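# Set the control box dial to 6

## Task

Rotate the dial on the control box until it points to 6, and make sure the control box is still upright at the end.

## Robot and tools

Robot: two arms, left_arm and right_arm, each with a five-joint-plus-roll wrist and a dexterous hand. right_arm carries a right hand; left_arm carries its mirror-image left hand. Each hand has index, middle and ring fingers plus a thumb, driven by 16 motors.

Frames. Scene frame: origin at table-top height, halfway between the arms' nominal bases, +z up, +x out over the table, left_arm on the +y side. These are not image left and right. Calibrated bases: left_arm at (-0.034, +0.269, +0.049) m, quat_wxyz (+1.000, 0, 0, -0.002); right_arm at (-0.001, -0.326, +0.045) m, quat_wxyz (+1.000, 0, 0, +0.025). Hand positions, targets, velocities and wrist-camera poses are reported in each arm's own base frame. Fixed cameras and the table use the scene frame. Hand point axes (right hand): +z runs along straight fingers toward the tips, +y points out of the palm face, +x crosses the palm away from the thumb. On the left hand +x points toward the thumb. The palm face is at y = -0.062 m. Straight fingertips end about 0.139 m beyond the knuckles, which sit at z = -0.017 m. A rigid mast at the wrist on the palm side can collide with things.

execute_actions(actions, cameras). actions is a list of actions. Each action is a table of at most 15 rows, one row per 1/30 s control step. If a table is shorter, its last row holds for the remaining steps. Every row has exactly 48 numbers, each in [-1, 1], covering both arms even if one is idle:
1-6: left_arm dx, dy, dz, rx, ry, rz.
7-22: left hand motor goals.
23-24: left current_limit, speed.
25-30: right_arm dx, dy, dz, rx, ry, rz.
31-46: right hand motor goals.
47-48: right current_limit, speed.

The arm numbers are an offset, not a pose. They are measured from the Hand target that stands when the action begins, along that arm's base axes. Rotation is applied about the target's position, and rx, ry, rz together form one rotation vector. Scale: 1.0 equals 0.6 m or 180 degrees. Every row within an action counts from the same start, so a row is not added to the previous row. Sending the same offset in a later action moves the target again. Orientation commands are clipped to within 40 degrees of the measured orientation. The hand often stops short of its target, and the elbow sags under load. Even an all-zero action asks for the target again; if the hand is still short, send the remaining gap as a new offset.

Hand motor order, the same in rows and in results: index_abd, index_mcp, index_pip, index_dip, middle_abd, middle_mcp, middle_pip, middle_dip, ring_abd, ring_mcp, ring_pip, ring_dip, thumb_cmc, thumb_axl, thumb_mcp, thumb_ipl. Each value is an absolute goal angle mapped linearly between the hinge's stops. Format: angle at +1 / angle at -1, then the straight value.
_abd: +60/-60, straight 0.00.
_mcp: +128/-18, straight -0.75.
_pip: +108/-29, straight -0.58.
_dip: +117/-21, straight -0.70.
thumb_cmc: +120/-20, straight -0.71. Toward +1 it swings the thumb in front of the palm.
thumb_axl: +140/-27, straight -0.68. It rolls the thumb; +0.40 is about a quarter turn.
thumb_mcp: +109/-69, straight -0.23.
thumb_ipl: +108/-77, straight -0.17.
On the left hand, index_pip cannot be commanded past +92.8 degrees, which is about +0.78. Larger values act as that limit.

A zero in a hand slot is a real goal, not "keep as is". To hold a hand unchanged, copy back its hand_goal, hand_current_limit and hand_speed. current_limit maps -1 to 0 mA and +1 to 550 mA, with a floor of 11 mA. Very low values may leave fingers unable to lift. speed sets the set-point rate to (speed+1)/2 of 8.5 rad/s. Initial settings are current_limit +0.4 and speed -0.6, and the last values written stay in force. A finger grips only while its goal lies past the object's surface.

cameras: names from cam_head_left, cam_head_right, cam_high, cam_low, cam_left_wrist, cam_right_wrist (each 672x504), or ["all"] or []. Images come back by default only when actions is an empty list. An unknown name invalidates the call.

zoom_image(camera, region): region is [x0, y0, x1, y1] in pixels of that camera's latest full image, measured from the top-left corner. It can be at most 504 wide and 504 high, and only works on cameras in the newest image set.

finished_scene(scene): scene is optional and can only be 1. It ends the scene permanently, so the dial must already read 6 with the box upright.

Results. Each arm reports:
- end_effector_position (m) and end_effector_quat_wxyz, in its base frame. These can be off by a few cm.
- Hand target: the commanded pose after clipping; the next offset starts from here.
- Joint positions, Joint velocities ("within noise" when still), and joint torques. Torques include gravity, carry offsets and noise, and joints 3 and 4 wrap at ±28 N m.
- Hand readings: hand_goal, hand_measured, hand_current_ma (positive pushes toward -1), and hand_state. hand_state is moving, goal, blocked or overload.
- hand_current_limit and hand_speed.
- Possibly MOTOR HOT or OVER-TEMPERATURE FAULT lines.
An empty actions list also shows which items other results omit.

Avoid:
- Knocking the box over or off the table, and dropping anything.
- Hard or fast impacts and strong pushes into fixed objects.
- Any contact between the two arms or hands.
- Holding current at or above 495 mA: after 5 s the motor shuts off for 10 s.
- Long stretched-out holds or pushing at unreachable poses. Motors overheat, and at 100 °C the arm drops.
- Wrist poses near the first joint's axis, where a small move can swing the whole arm.

Joint limits (rad):
- waist ±2.880
- shoulder 0 to 3.142
- elbow 0 to 3.019
- wrist pitch -1.693 to 1.571
- wrist yaw ±1.571
- wrist roll ±2.094

To stop pressing against something, move the target back past the hand point. If an arm stops, hand commands sent meanwhile are lost. Smooth, low-effort motion is preferred.

Each tool is called after "Call:" in YAML: its name, and indented under it one key for each argument.

## Session

Call:
execute_actions:
  actions: []

Scene clock: 0.00 s.
left_arm: end_effector_position=(+0.4345, -0.1656, +0.1073) hand_goal=(+0.000, -0.754, -0.576, -0.696, +0.000, -0.754, -0.576, -0.696, +0.000, -0.754, -0.576, -0.696, -0.714, -0.678, -0.226, -0.168) hand_measured=(+0.000, -0.754, -0.576, -0.696, +0.000, -0.754, -0.576, -0.696, +0.000, -0.754, -0.576, -0.696, -0.714, -0.678, -0.226, -0.168) hand_current_ma=(+0, +0, +0, +0, +0, +0, +0, +0, +0, +0, +0, +0, +0, +0, +0, +0) hand_state=(goal, goal, goal, goal, goal, goal, goal, goal, goal, goal, goal, goal, goal, goal, goal, goal) hand_current_limit=0.40 hand_speed=-0.60 end_effector_quat_wxyz=(-0.281, +0.940, +0.172, +0.091) | right_arm: end_effector_position=(+0.6651, +0.2718, +0.1260) hand_goal=(+0.000, -0.754, -0.576, -0.696, +0.000, -0.754, -0.576, -0.696, +0.000, -0.754, -0.576, -0.696, -0.714, -0.678, -0.226, -0.168) hand_measured=(+0.000, -0.754, -0.576, -0.696, +0.000, -0.754, -0.576, -0.696, +0.000, -0.754, -0.576, -0.696, -0.714, -0.678, -0.226, -0.168) hand_current_ma=(+0, +0, +0, +0, +0, +0, +0, +0, +0, +0, +0, +0, +0, +0, +0, +0) hand_state=(goal, goal, goal, goal, goal, goal, goal, goal, goal, goal, goal, goal, goal, goal, goal, goal) hand_current_limit=0.40 hand_speed=-0.60 end_effector_quat_wxyz=(-0.179, +0.899, +0.399, +0.023)
Joint positions: left_arm=[-0.5 1.565 1.159 -1.406 -0.554 0.641] | right_arm=[0.417 2.243 2.263 -1.543 -0.36 1.161]
Joint velocities: within noise
Joint torques (N m): no reading
Heat: left arm: hottest wrist roll 35 °C; right arm: hottest waist 33 °C.
Hand target: left_arm +0.4426, -0.1700, +0.1187; -0.272, +0.941, +0.176, +0.101 | right_arm +0.6717, +0.2748, +0.1436; -0.179, +0.897, +0.402, +0.041

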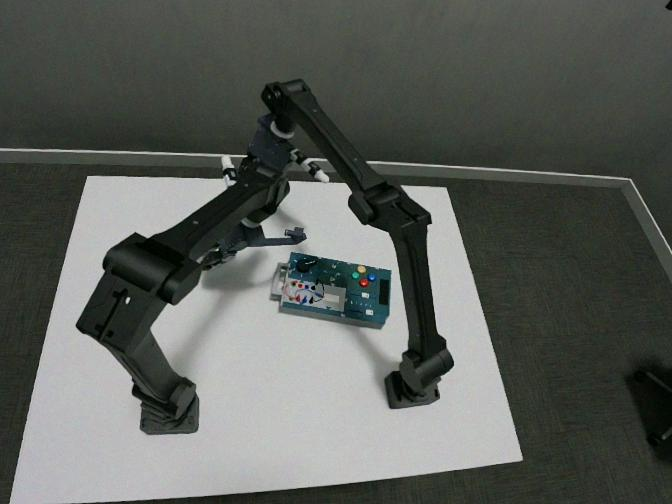

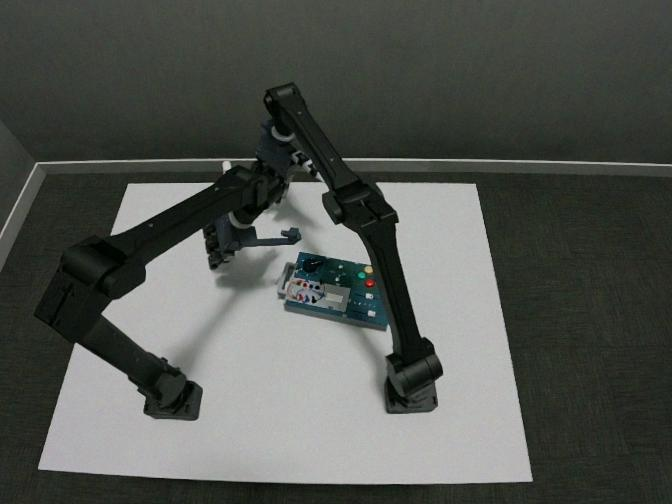

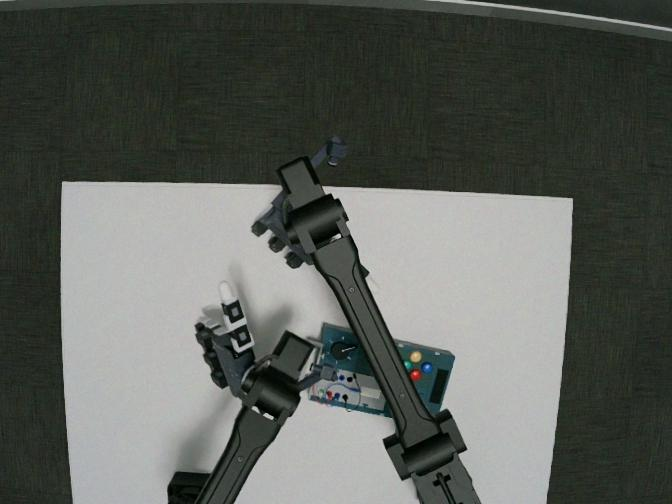

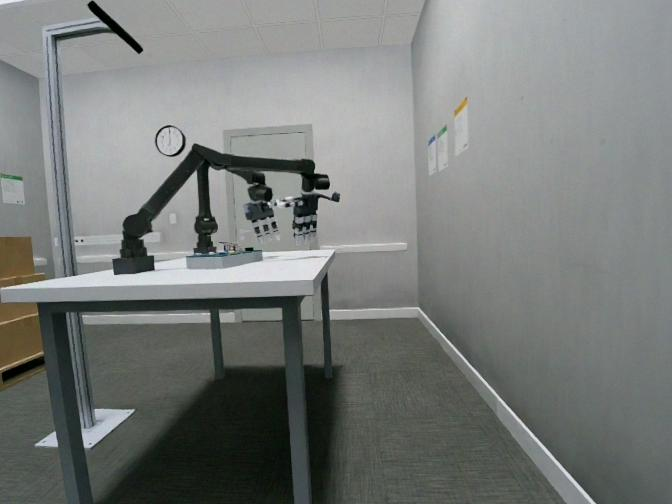

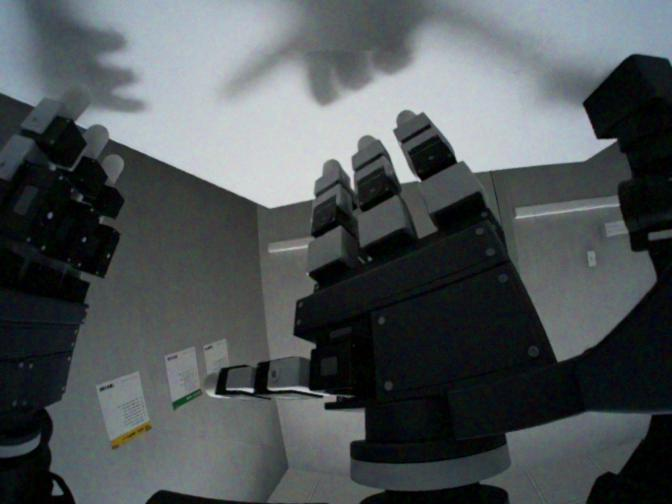

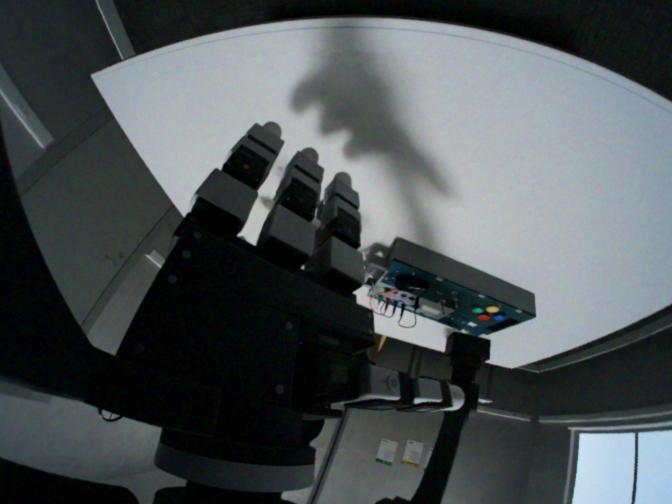

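Call:
zoom_image:
  camera: "cam_high"
  region: [290, 310, 470, 430]

Call:
zoom_image:
  camera: "cam_head_right"
  region: [260, 230, 410, 340]

Call:
zoom_image:
  camera: "cam_head_left"
  region: [260, 230, 410, 340]

Call:
zoom_image:
  camera: "cam_right_wrist"
  region: [340, 220, 560, 370]

Call:
zoom_image:
  camera: "cam_low"
  region: [100, 130, 370, 290]

Scaled by 2.800 from the camera's 672x504 image, which has a finer 960x720 frame.

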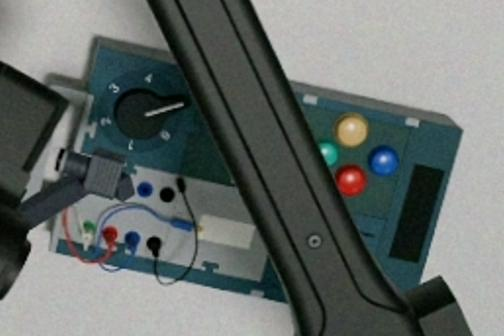

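Scaled by 3.360 from the camera's 672x504 image, which has a finer 960x720 frame.

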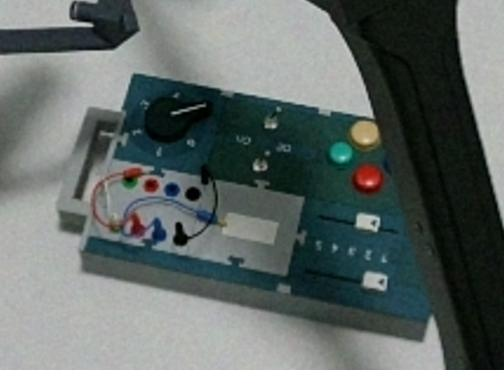

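Scaled by 3.360 from the camera's 672x504 image, which has a finer 960x720 frame.

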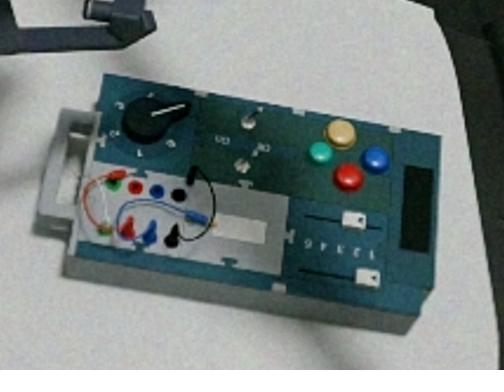

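Scaled by 2.291 from the camera's 672x504 image, which has a finer 960x720 frame.

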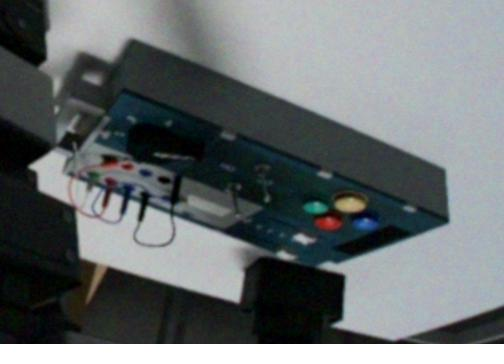

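Scaled by 1.867 from the camera's 672x504 image, which has a finer 960x720 frame.

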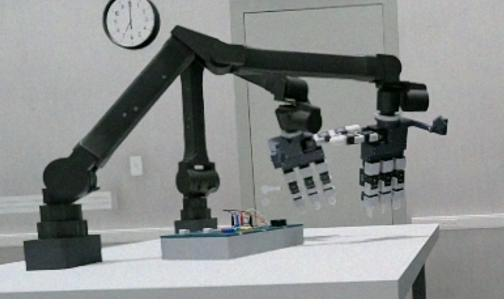

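Call:
execute_actions:
  actions:
    - [[0,0,0.1,0,0,0,0,-0.754,-0.576,-0.696,0,-0.754,-0.576,-0.696,0,-0.754,-0.576,-0.696,-0.714,-0.678,-0.226,-0.168,0.4,-0.6,-0.12,-0.09,0.21,0,0,0,0,-0.754,-0.576,-0.696,0,-0.754,-0.576,-0.696,0,-0.754,-0.576,-0.696,-0.714,-0.678,-0.226,-0.168,0.4,-0.6]]
    - [[0,0.1,0.1,0,0,0,0,-0.754,-0.576,-0.696,0,-0.754,-0.576,-0.696,0,-0.754,-0.576,-0.696,-0.714,-0.678,-0.226,-0.168,0.4,-0.6,-0.033,-0.233,0.05,0,0,-0.078,0,-0.754,-0.576,-0.696,0,-0.754,-0.576,-0.696,0,-0.754,-0.576,-0.696,-0.714,-0.678,-0.226,-0.168,0.4,-0.6]]
    - [[0,0.15,0,0,0,0,0,-0.754,-0.576,-0.696,0,-0.754,-0.576,-0.696,0,-0.754,-0.576,-0.696,-0.714,-0.678,-0.226,-0.168,0.4,-0.6,-0.05,-0.25,0,0,0,-0.08,0,-0.754,-0.576,-0.696,0,-0.754,-0.576,-0.696,0,-0.754,-0.576,-0.696,-0.714,-0.678,-0.226,-0.168,0.4,-0.6]]
    - [[0,0,0,0,0,0,0,-0.754,-0.576,-0.696,0,-0.754,-0.576,-0.696,0,-0.754,-0.576,-0.696,-0.714,-0.678,-0.226,-0.168,0.4,-0.6,-0.1,-0.217,0,0,0,-0.08,0,-0.754,-0.576,-0.696,0,-0.754,-0.576,-0.696,0,-0.754,-0.576,-0.696,-0.714,-0.678,-0.226,-0.168,0.4,-0.6]]
    - [[0,0,0,0,0,0,0,-0.754,-0.576,-0.696,0,-0.754,-0.576,-0.696,0,-0.754,-0.576,-0.696,-0.714,-0.678,-0.226,-0.168,0.4,-0.6,-0.117,-0.167,0,0,0,-0.08,0,-0.754,-0.576,-0.696,0,-0.754,-0.576,-0.696,0,-0.754,-0.576,-0.696,-0.714,-0.678,-0.226,-0.168,0.4,-0.6]]
  cameras: ["all"]

Scene clock: 4.33 s.
left_arm: end_effector_position=(+0.4427, -0.0170, +0.2312) hand_goal=(+0.000, -0.754, -0.576, -0.696, +0.000, -0.754, -0.576, -0.696, +0.000, -0.754, -0.576, -0.696, -0.714, -0.678, -0.226, -0.168) hand_measured=(+0.000, -0.746, -0.576, -0.696, +0.000, -0.748, -0.576, -0.696, +0.000, -0.746, -0.576, -0.696, -0.708, -0.678, -0.224, -0.168) hand_current_ma=(+0, +15, +0, +0, +0, +13, +0, +0, +0, +14, +0, +0, +10, +1, +5, +0) hand_state=(goal, goal, goal, goal, goal, goal, goal, goal, goal, goal, goal, goal, goal, goal, goal, goal) hand_current_limit=0.40 hand_speed=-0.60 end_effector_quat_wxyz=(-0.277, +0.939, +0.180, +0.090) | right_arm: end_effector_position=(+0.4147, -0.3026, +0.2882) hand_goal=(+0.000, -0.754, -0.576, -0.696, +0.000, -0.754, -0.576, -0.696, +0.000, -0.754, -0.576, -0.696, -0.714, -0.678, -0.226, -0.168) hand_measured=(+0.000, -0.750, -0.576, -0.696, +0.000, -0.750, -0.576, -0.696, +0.000, -0.750, -0.576, -0.696, -0.712, -0.678, -0.224, -0.168) hand_current_ma=(+0, +2, +0, +0, +0, +2, +0, +0, +0, +2, +0, +0, +1, +0, +2, +0) hand_state=(goal, goal, goal, goal, goal, goal, goal, goal, goal, goal, goal, goal, goal, goal, goal, goal) hand_current_limit=0.40 hand_speed=-0.60 end_effector_quat_wxyz=(-0.144, +0.980, -0.086, +0.109)
Joint positions: left_arm=[-0.139 1.337 1.259 -1.501 -0.592 1.05] | right_arm=[-0.589 1.616 1.743 -1.643 -0.358 1.167]
Joint torques (N m): left_arm=[-0.44 -10.46 7.62 0.85 -0.61 0.06] | right_arm=[0.62 -15.44 9.11 0.68 -0.44 -0.07]
Heat: left arm: hottest wrist roll 35 °C; right arm: hottest waist 33 °C.
Hand target: left_arm +0.4426, -0.0199, +0.2384; -0.272, +0.941, +0.176, +0.101 | right_arm +0.4198, -0.2994, +0.2997; -0.137, +0.980, -0.077, +0.122
Off the commanded pose: left_arm 0.008 m, 1 deg | right_arm 0.013 m, 2 deg.

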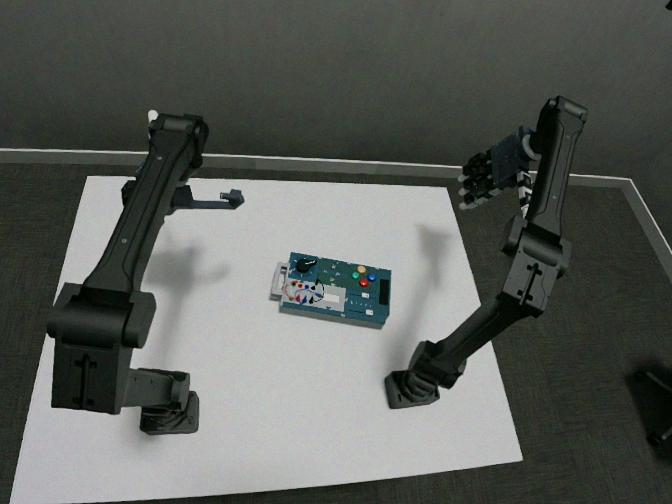

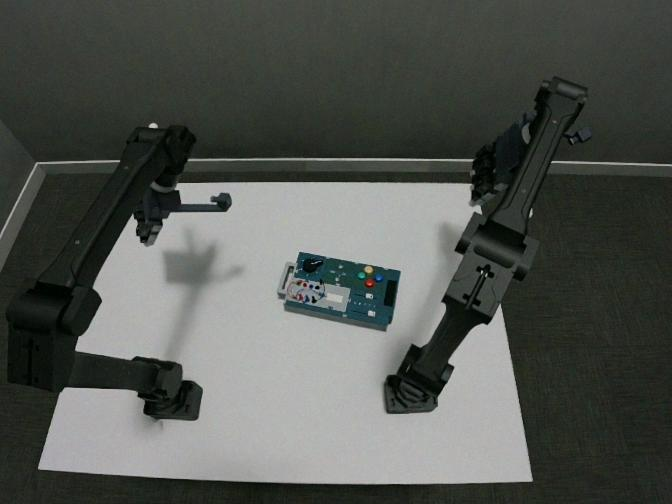

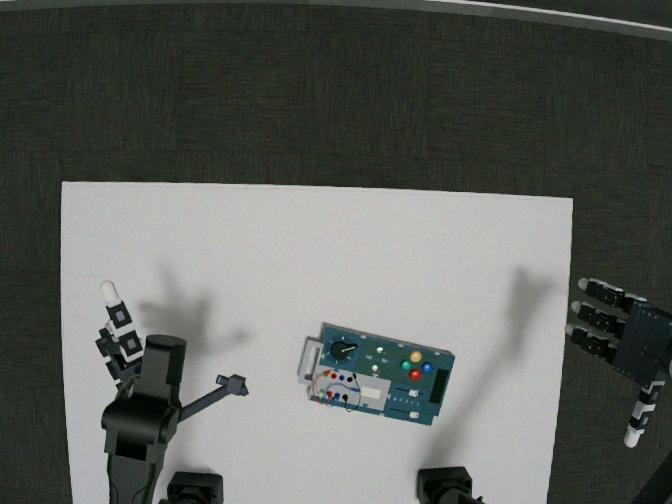

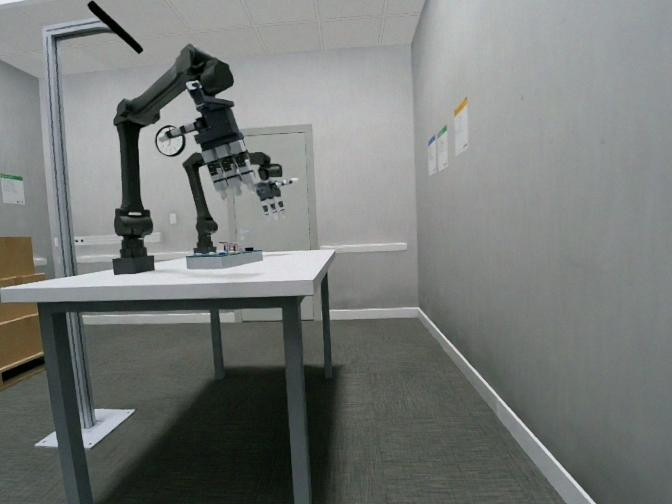

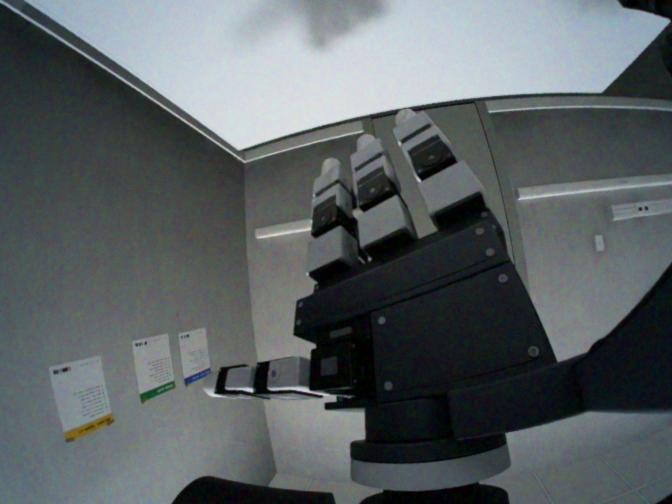

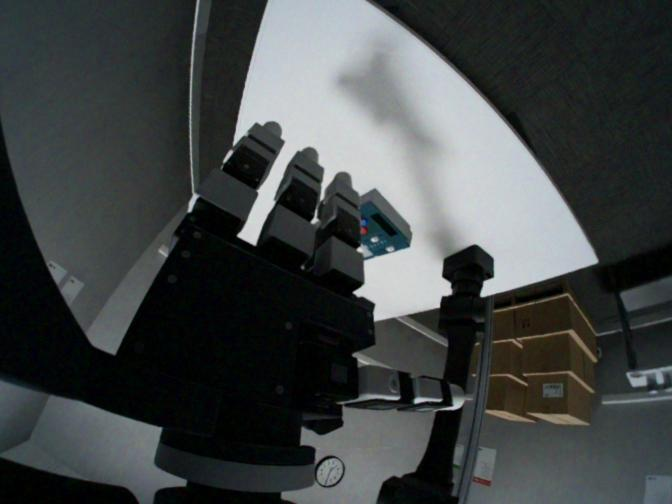

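Call:
zoom_image:
  camera: "cam_high"
  region: [310, 325, 380, 380]

Call:
zoom_image:
  camera: "cam_head_right"
  region: [270, 235, 350, 295]

Call:
zoom_image:
  camera: "cam_high"
  region: [290, 310, 470, 430]

Scaled by 7.200 from the camera's 672x504 image, which has a finer 960x720 frame.

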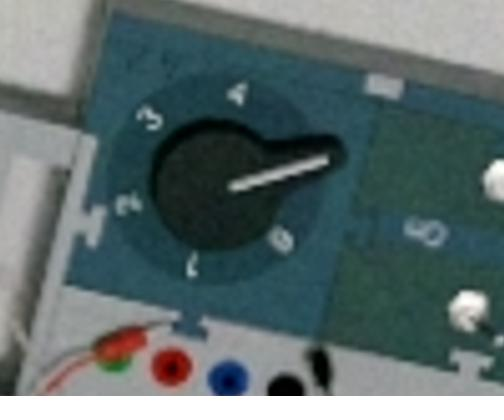

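Scaled by 6.300 from the camera's 672x504 image, which has a finer 960x720 frame.

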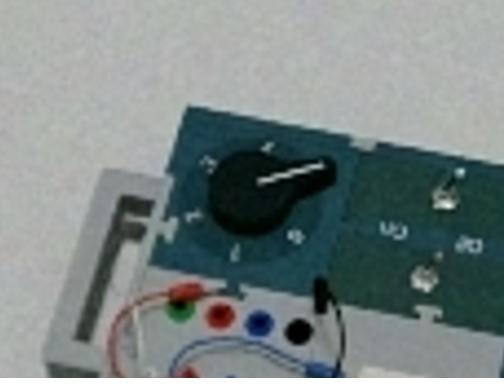

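Scaled by 2.800 from the camera's 672x504 image, which has a finer 960x720 frame.

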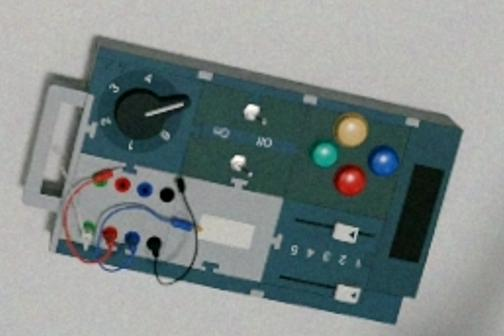

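Call:
execute_actions:
  actions:
    - [[-0.053,-0.173,0.02,-0.055,0.032,-0.074,0,-0.754,-0.576,-0.696,0,0.479,0.738,0.174,0,0.479,0.738,0.174,-0.714,-0.678,-0.226,-0.168,0.4,-0.6,0,0,0,0,0,0,0,-0.754,-0.576,-0.696,0,-0.754,-0.576,-0.696,0,-0.754,-0.576,-0.696,-0.714,-0.678,-0.226,-0.168,0.4,-0.6]]
    - [[-0.053,-0.173,0.02,-0.055,0.032,-0.074,0,-0.754,-0.576,-0.696,0,0.479,0.738,0.174,0,0.479,0.738,0.174,-0.714,-0.678,-0.226,-0.168,0.4,-0.6,0,0,0,0,0,0,0,-0.754,-0.576,-0.696,0,-0.754,-0.576,-0.696,0,-0.754,-0.576,-0.696,-0.714,-0.678,-0.226,-0.168,0.4,-0.6]]
    - [[-0.053,-0.173,0,-0.055,0.032,-0.074,0,-0.754,-0.576,-0.696,0,0.479,0.738,0.174,0,0.479,0.738,0.174,-0.714,-0.678,-0.226,-0.168,0.4,-0.6,0,0,0,0,0,0,0,-0.754,-0.576,-0.696,0,-0.754,-0.576,-0.696,0,-0.754,-0.576,-0.696,-0.714,-0.678,-0.226,-0.168,0.4,-0.6]]
    - [[-0.053,-0.173,0,0,0,0,0,-0.754,-0.576,-0.696,0,0.479,0.738,0.174,0,0.479,0.738,0.174,-0.714,-0.678,-0.226,-0.168,0.4,-0.6,0,0,0,0,0,0,0,-0.754,-0.576,-0.696,0,-0.754,-0.576,-0.696,0,-0.754,-0.576,-0.696,-0.714,-0.678,-0.226,-0.168,0.4,-0.6]]
  cameras: ["all"]

Scene clock: 10.73 s.
left_arm: end_effector_position=(+0.3038, -0.4248, +0.2446) hand_goal=(+0.000, -0.754, -0.576, -0.696, +0.000, +0.478, +0.738, +0.174, +0.000, +0.478, +0.738, +0.174, -0.714, -0.678, -0.226, -0.168) hand_measured=(+0.000, -0.752, -0.576, -0.696, +0.000, +0.428, +0.696, +0.168, +0.000, +0.428, +0.696, +0.168, -0.714, -0.678, -0.222, -0.168) hand_current_ma=(+0, +3, +0, +0, +0, -163, -124, -11, +0, -166, -124, -11, +1, +1, +7, +0) hand_state=(goal, goal, goal, goal, goal, blocked, blocked, goal, goal, blocked, blocked, goal, goal, goal, goal, goal) hand_current_limit=0.40 hand_speed=-0.60 end_effector_quat_wxyz=(-0.010, +0.983, -0.181, -0.013) | right_arm: end_effector_position=(+0.4147, -0.3026, +0.2882) hand_goal=(+0.000, -0.754, -0.576, -0.696, +0.000, -0.754, -0.576, -0.696, +0.000, -0.754, -0.576, -0.696, -0.714, -0.678, -0.226, -0.168) hand_measured=(+0.000, -0.750, -0.576, -0.696, +0.000, -0.750, -0.576, -0.696, +0.000, -0.750, -0.576, -0.696, -0.712, -0.678, -0.224, -0.168) hand_current_ma=(+0, +2, +0, +0, +0, +2, +0, +0, +0, +2, +0, +0, +1, +0, +2, +0) hand_state=(goal, goal, goal, goal, goal, goal, goal, goal, goal, goal, goal, goal, goal, goal, goal, goal) hand_current_limit=0.40 hand_speed=-0.60 end_effector_quat_wxyz=(-0.144, +0.980, -0.086, +0.109)
Joint positions: left_arm=[-0.822 1.562 1.52 -1.561 0 1.114] | right_arm=[-0.589 1.616 1.743 -1.643 -0.358 1.167]
Joint torques (N m): left_arm=[-0.03 -12.04 11.55 0.12 0.05 -0.19] | right_arm=[0.62 -15.5 9.18 0.66 -0.43 -0.06]
Heat: left arm: hottest wrist roll 35 °C; right arm: hottest waist 33 °C.
Hand target: left_arm +0.3154, -0.4350, +0.2627; +0.000, +0.985, -0.173, +0.002 | right_arm +0.4198, -0.2994, +0.2997; -0.137, +0.980, -0.077, +0.122
Off the commanded pose: left_arm 0.024 m, 2 deg | right_arm 0.013 m, 2 deg.

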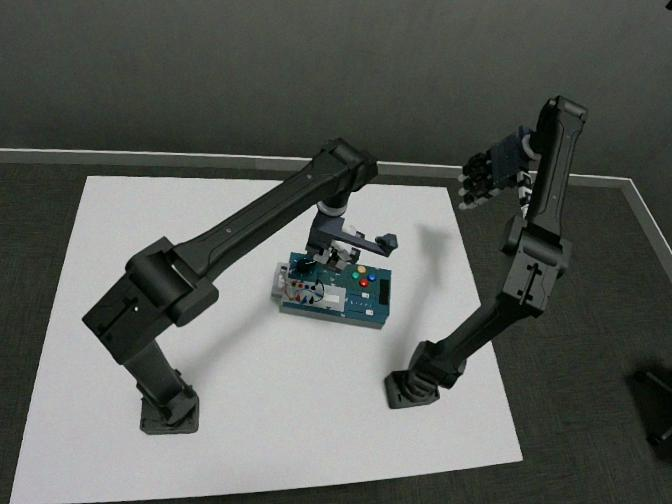

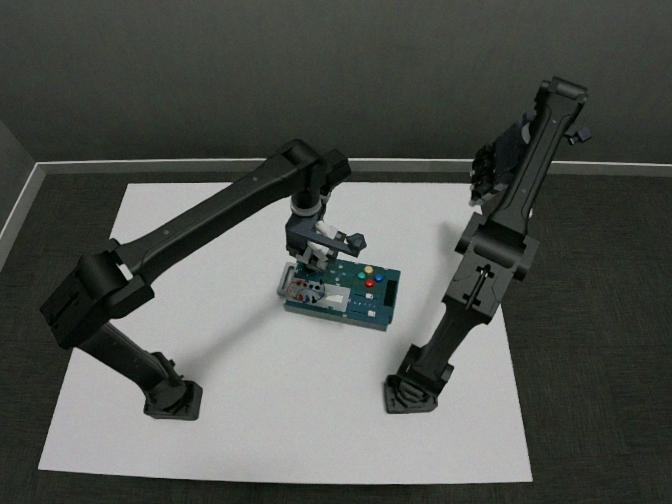

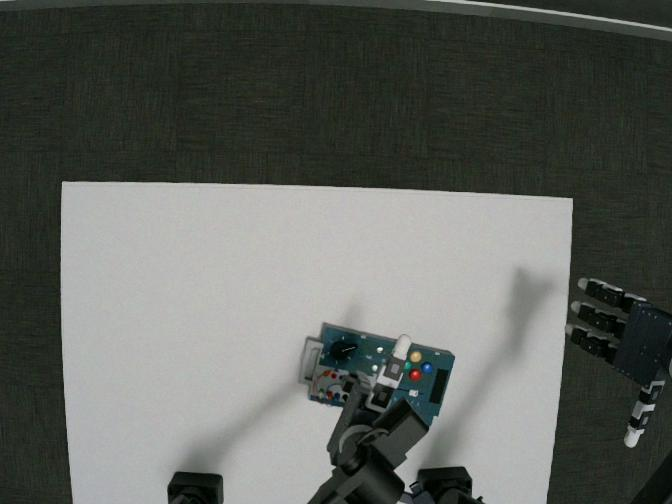

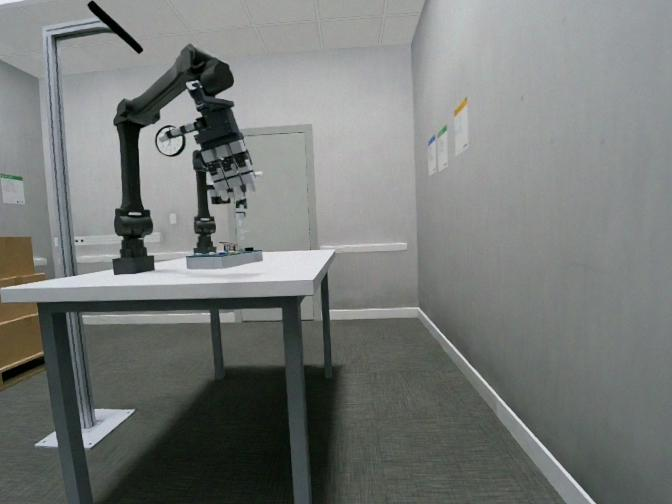

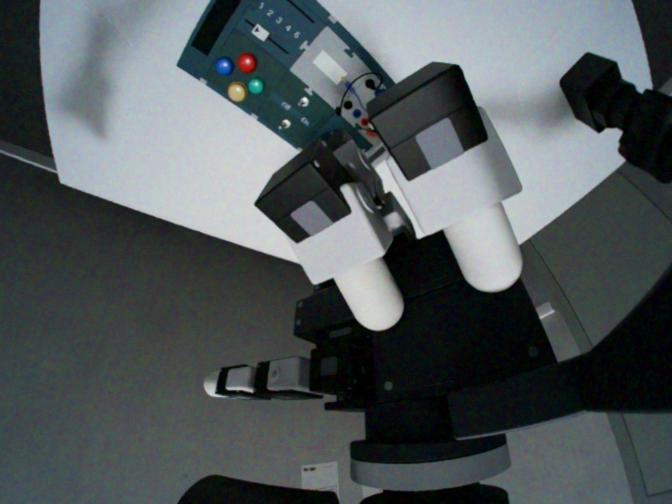

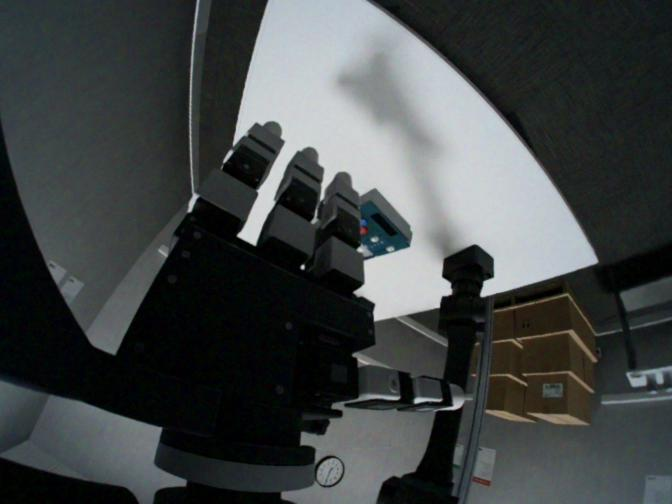

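Call:
zoom_image:
  camera: "cam_high"
  region: [290, 310, 470, 430]

Call:
zoom_image:
  camera: "cam_head_left"
  region: [260, 190, 410, 340]

Call:
zoom_image:
  camera: "cam_head_right"
  region: [260, 190, 410, 340]

Scaled by 2.800 from the camera's 672x504 image, which has a finer 960x720 frame.

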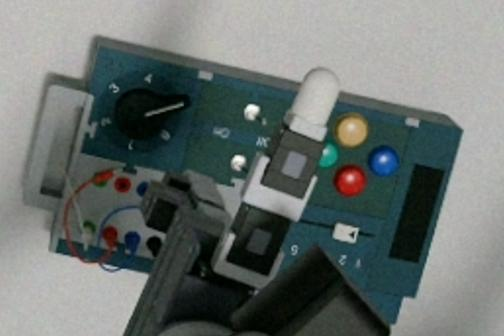

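Scaled by 3.360 from the camera's 672x504 image, which has a finer 960x720 frame.

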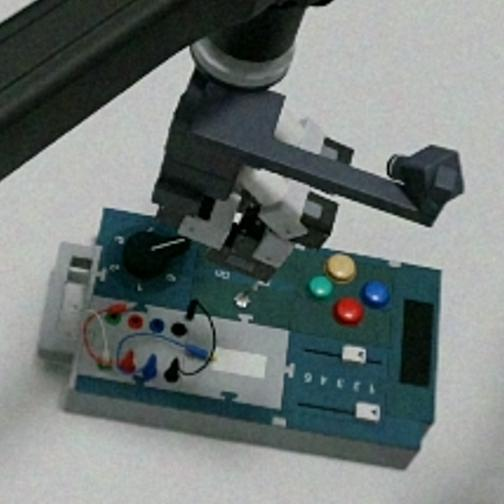

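Scaled by 3.360 from the camera's 672x504 image, which has a finer 960x720 frame.

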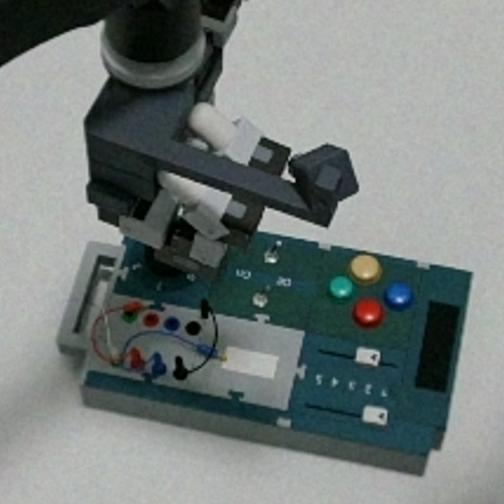

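Call:
execute_actions:
  actions:
    - [[0.08,-0.033,0,0,0,0,0,0.479,0.738,0.174,0,0.479,0.738,0.174,0,-0.754,-0.576,-0.696,-0.714,-0.678,-0.226,-0.168,0.4,-0.6,0,0,0,0,0,0,0,-0.754,-0.576,-0.696,0,-0.754,-0.576,-0.696,0,-0.754,-0.576,-0.696,-0.714,-0.678,-0.226,-0.168,0.4,-0.6]]
    - [[0.087,-0.034,0,0,0,0,0,0.479,0.738,0.174,0,0.479,0.738,0.174,0,-0.754,-0.576,-0.696,-0.714,-0.678,-0.226,-0.168,0.4,-0.6,0,0,0,0,0,0,0,-0.754,-0.576,-0.696,0,-0.754,-0.576,-0.696,0,-0.754,-0.576,-0.696,-0.714,-0.678,-0.226,-0.168,0.4,-0.6]]
    - [[0,0,0,0,0,0,0,0.479,0.738,0.174,0,0.479,0.738,0.174,0,-0.754,-0.576,-0.696,-0.714,-0.678,-0.226,-0.168,0.4,-0.6,0,0,0,0,0,0,0,-0.754,-0.576,-0.696,0,-0.754,-0.576,-0.696,0,-0.754,-0.576,-0.696,-0.714,-0.678,-0.226,-0.168,0.4,-0.6]]
  cameras: ["cam_head_left","cam_head_right","cam_high","cam_left_wrist","cam_low"]

Call:
zoom_image:
  camera: "cam_high"
  region: [290, 310, 470, 430]

Call:
zoom_image:
  camera: "cam_head_left"
  region: [260, 190, 410, 340]

Call:
zoom_image:
  camera: "cam_head_right"
  region: [260, 190, 410, 340]

Scene clock: 13.33 s.
left_arm: end_effector_position=(+0.4086, -0.4670, +0.2458) hand_goal=(+0.000, +0.478, +0.738, +0.174, +0.000, +0.478, +0.738, +0.174, +0.000, -0.754, -0.576, -0.696, -0.714, -0.678, -0.226, -0.168) hand_measured=(+0.000, +0.428, +0.706, +0.168, +0.000, +0.428, +0.696, +0.168, +0.000, -0.750, -0.572, -0.694, -0.714, -0.678, -0.222, -0.168) hand_current_ma=(+0, -161, -89, -10, +0, -163, -124, -11, +0, +7, +6, +3, +1, +1, +7, +0) hand_state=(goal, blocked, blocked, goal, goal, blocked, blocked, goal, goal, goal, goal, goal, goal, goal, goal, goal) hand_current_limit=0.40 hand_speed=-0.60 end_effector_quat_wxyz=(-0.009, +0.986, -0.166, -0.013) | right_arm: end_effector_position=(+0.4147, -0.3026, +0.2882) hand_goal=(+0.000, -0.754, -0.576, -0.696, +0.000, -0.754, -0.576, -0.696, +0.000, -0.754, -0.576, -0.696, -0.714, -0.678, -0.226, -0.168) hand_measured=(+0.000, -0.750, -0.576, -0.696, +0.000, -0.750, -0.576, -0.696, +0.000, -0.750, -0.576, -0.696, -0.712, -0.678, -0.224, -0.168) hand_current_ma=(+0, +2, +0, +0, +0, +2, +0, +0, +0, +2, +0, +0, +1, +0, +2, +0) hand_state=(goal, goal, goal, goal, goal, goal, goal, goal, goal, goal, goal, goal, goal, goal, goal, goal) hand_current_limit=0.40 hand_speed=-0.60 end_effector_quat_wxyz=(-0.144, +0.980, -0.086, +0.109)
Joint positions: left_arm=[-0.74 1.842 1.888 -1.65 -0.002 1.164] | right_arm=[-0.589 1.616 1.743 -1.643 -0.358 1.167]
Joint torques (N m): left_arm=[-0.26 -16.26 11.56 0.13 0.1 0.12] | right_arm=[0.5 -15.5 9.16 0.68 -0.43 -0.06]
Heat: left arm: hottest wrist roll 35 °C; right arm: hottest waist 33 °C.
Hand target: left_arm +0.4156, -0.4752, +0.2627; +0.000, +0.985, -0.173, +0.002 | right_arm +0.4198, -0.2994, +0.2997; -0.137, +0.980, -0.077, +0.122
Off the commanded pose: left_arm 0.020 m, 2 deg | right_arm 0.013 m, 2 deg.
Images, in order (width x height): cam_head_left 672x504, cam_head_right 672x504, cam_high 672x504, cam_low 672x504, cam_left_wrist 672x504.

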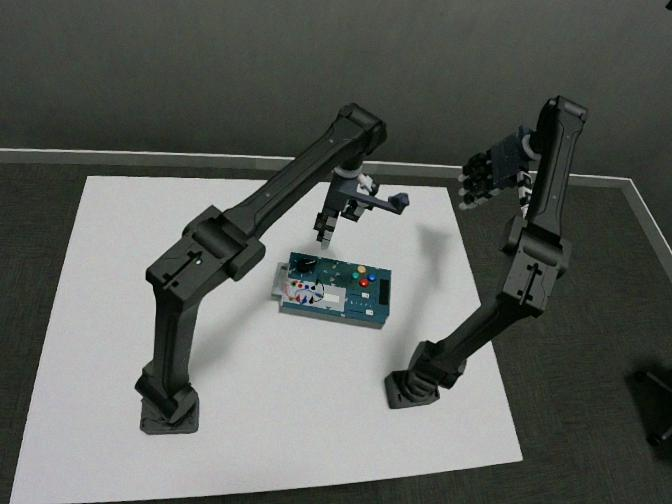

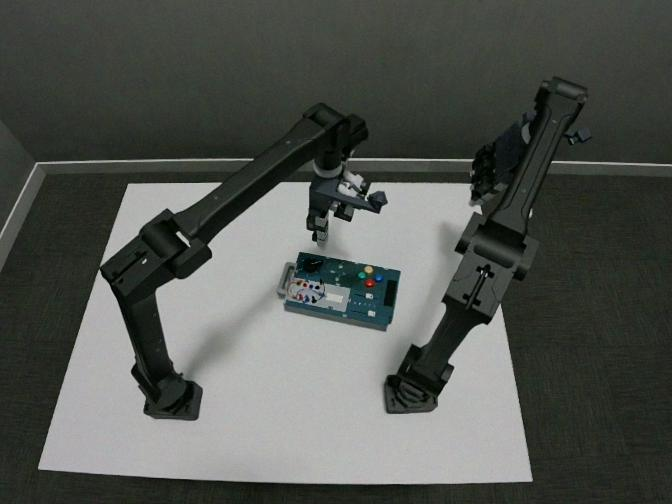

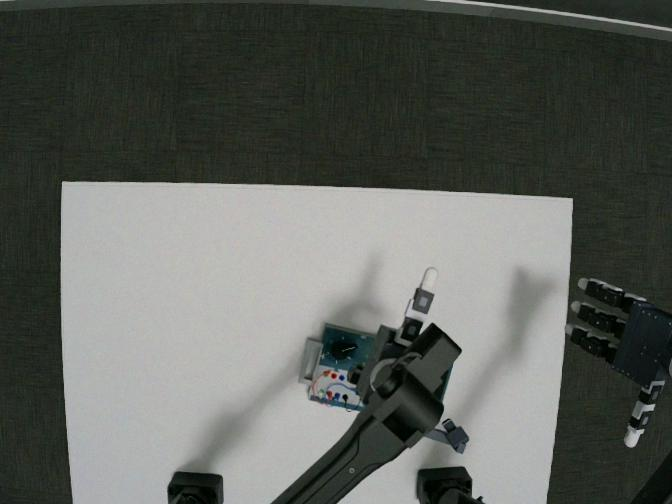

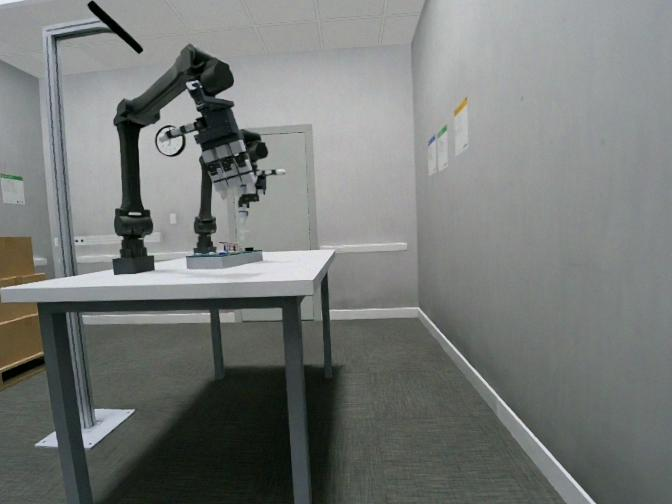

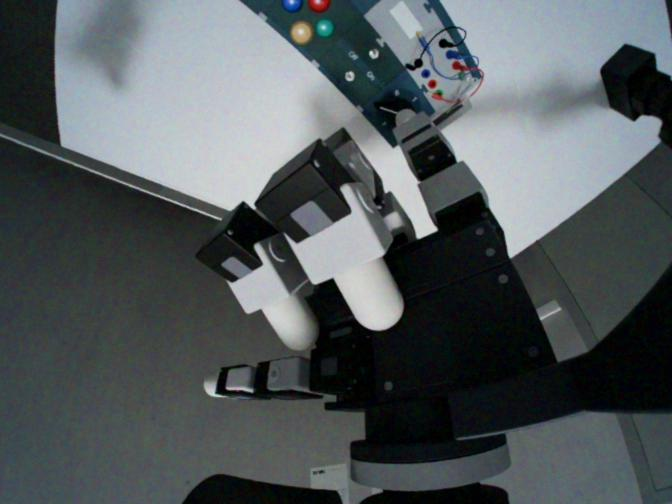

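Scaled by 2.800 from the camera's 672x504 image, which has a finer 960x720 frame.

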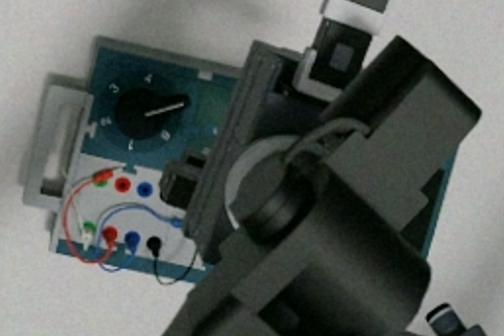

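Scaled by 3.360 from the camera's 672x504 image, which has a finer 960x720 frame.

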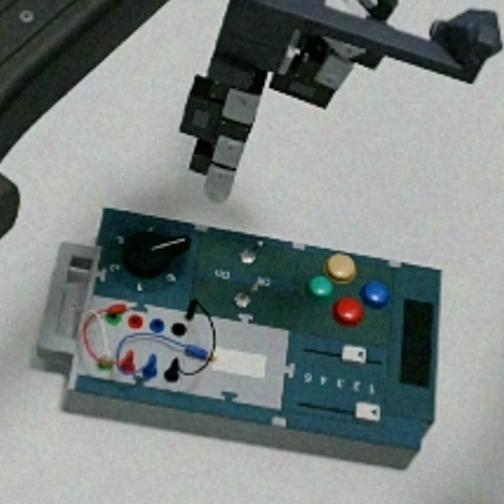

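Scaled by 3.360 from the camera's 672x504 image, which has a finer 960x720 frame.

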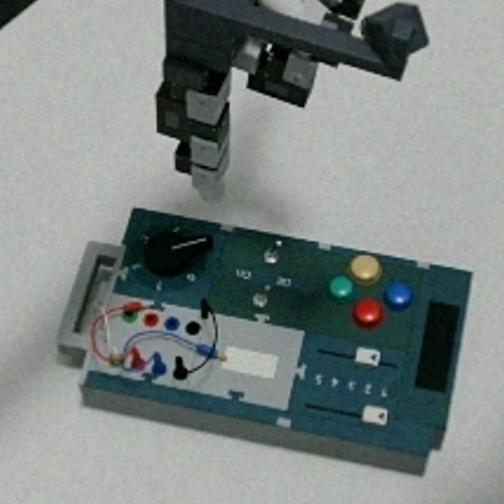

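Call:
execute_actions:
  actions:
    - [[0,0,-0.1,0,0,0,0,0.479,0.738,0.174,0,0.479,0.738,0.174,0,-0.754,-0.576,-0.696,-0.714,-0.678,-0.226,-0.168,0.4,-0.6,0,0,0,0,0,0,0,-0.754,-0.576,-0.696,0,-0.754,-0.576,-0.696,0,-0.754,-0.576,-0.696,-0.714,-0.678,-0.226,-0.168,0.4,-0.6]]
  cameras: ["cam_head_left","cam_head_right","cam_high","cam_low"]

Call:
zoom_image:
  camera: "cam_low"
  region: [170, 140, 290, 280]

Call:
zoom_image:
  camera: "cam_head_left"
  region: [260, 190, 410, 340]

Call:
zoom_image:
  camera: "cam_head_right"
  region: [260, 190, 410, 340]

Scene clock: 14.77 s.
left_arm: end_effector_position=(+0.4141, -0.4721, +0.1997) hand_goal=(+0.000, +0.478, +0.738, +0.174, +0.000, +0.478, +0.738, +0.174, +0.000, -0.754, -0.576, -0.696, -0.714, -0.678, -0.226, -0.168) hand_measured=(+0.000, +0.428, +0.706, +0.168, +0.000, +0.428, +0.696, +0.168, +0.000, -0.750, -0.572, -0.694, -0.714, -0.678, -0.222, -0.168) hand_current_ma=(+0, -162, -89, -10, +0, -163, -124, -11, +0, +7, +5, +3, +1, +1, +7, +0) hand_state=(goal, blocked, blocked, goal, goal, blocked, blocked, goal, goal, goal, goal, goal, goal, goal, goal, goal) hand_current_limit=0.40 hand_speed=-0.60 end_effector_quat_wxyz=(-0.005, +0.986, -0.166, -0.006) | right_arm: end_effector_position=(+0.4147, -0.3026, +0.2882) hand_goal=(+0.000, -0.754, -0.576, -0.696, +0.000, -0.754, -0.576, -0.696, +0.000, -0.754, -0.576, -0.696, -0.714, -0.678, -0.226, -0.168) hand_measured=(+0.000, -0.750, -0.576, -0.696, +0.000, -0.750, -0.576, -0.696, +0.000, -0.750, -0.576, -0.696, -0.712, -0.678, -0.224, -0.168) hand_current_ma=(+0, +2, +0, +0, +0, +2, +0, +0, +0, +2, +0, +0, +1, +0, +2, +0) hand_state=(goal, goal, goal, goal, goal, goal, goal, goal, goal, goal, goal, goal, goal, goal, goal, goal) hand_current_limit=0.40 hand_speed=-0.60 end_effector_quat_wxyz=(-0.144, +0.980, -0.086, +0.109)
Joint positions: left_arm=[-0.74 1.852 1.781 -1.514 -0.002 1.165] | right_arm=[-0.589 1.616 1.743 -1.643 -0.358 1.167]
Joint torques (N m): left_arm=[-0.32 -17.26 8.09 0.88 0.1 0.11] | right_arm=[0.67 -15.5 9.17 0.68 -0.43 -0.06]
Heat: left arm: hottest wrist roll 35 °C; right arm: hottest waist 33 °C.
Hand target: left_arm +0.4156, -0.4752, +0.2024; +0.000, +0.985, -0.173, +0.001 | right_arm +0.4198, -0.2994, +0.2997; -0.137, +0.980, -0.077, +0.122
Off the commanded pose: left_arm 0.005 m, 1 deg | right_arm 0.013 m, 2 deg.
Images, in order (width x height): cam_head_left 672x504, cam_head_right 672x504, cam_high 672x504, cam_low 672x504.

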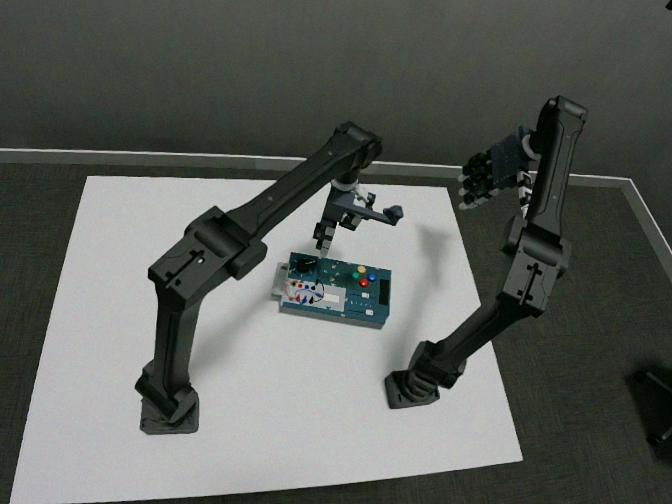

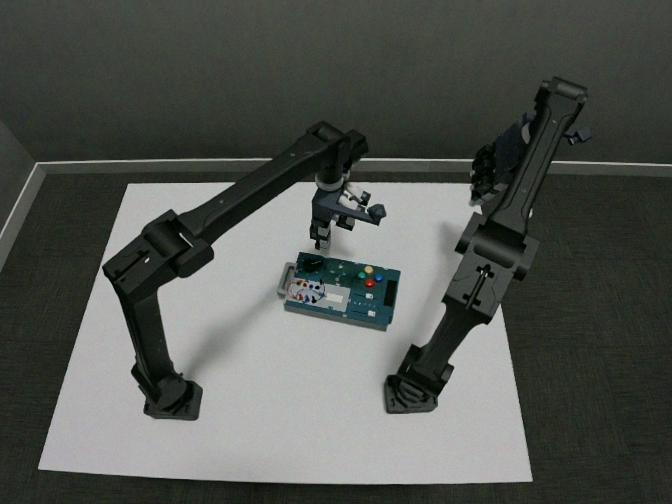

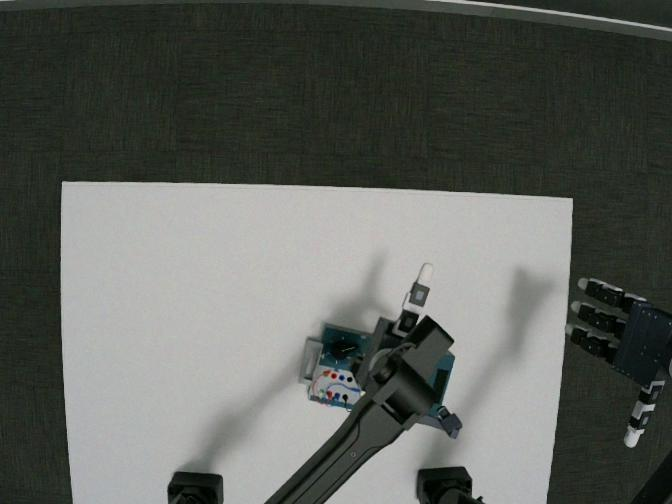

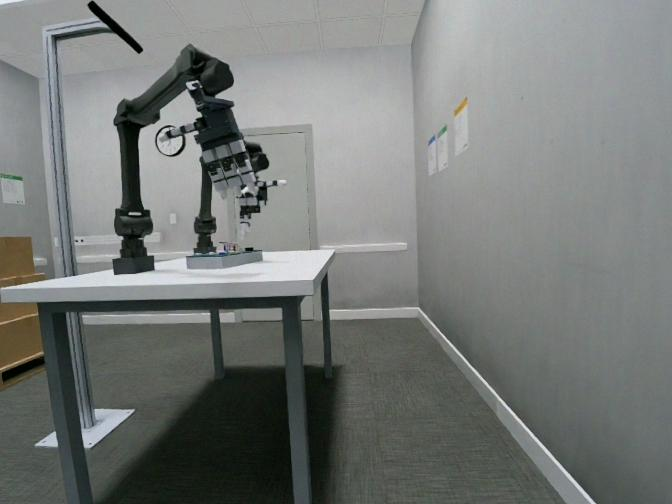

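Scaled by 3.600 from the camera's 672x504 image, which has a finer 960x720 frame.

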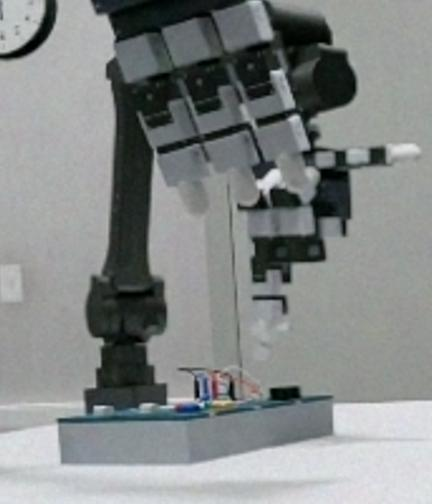

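Scaled by 3.360 from the camera's 672x504 image, which has a finer 960x720 frame.

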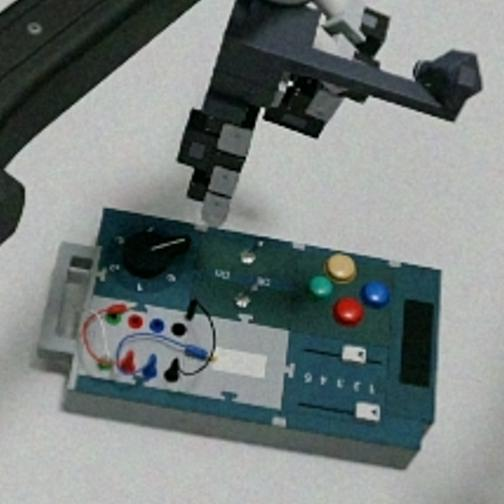

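Scaled by 3.360 from the camera's 672x504 image, which has a finer 960x720 frame.

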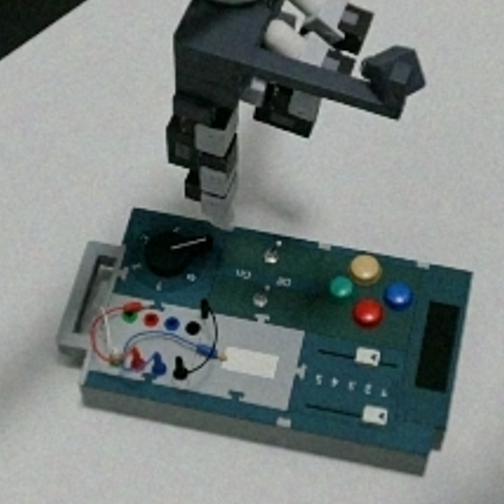

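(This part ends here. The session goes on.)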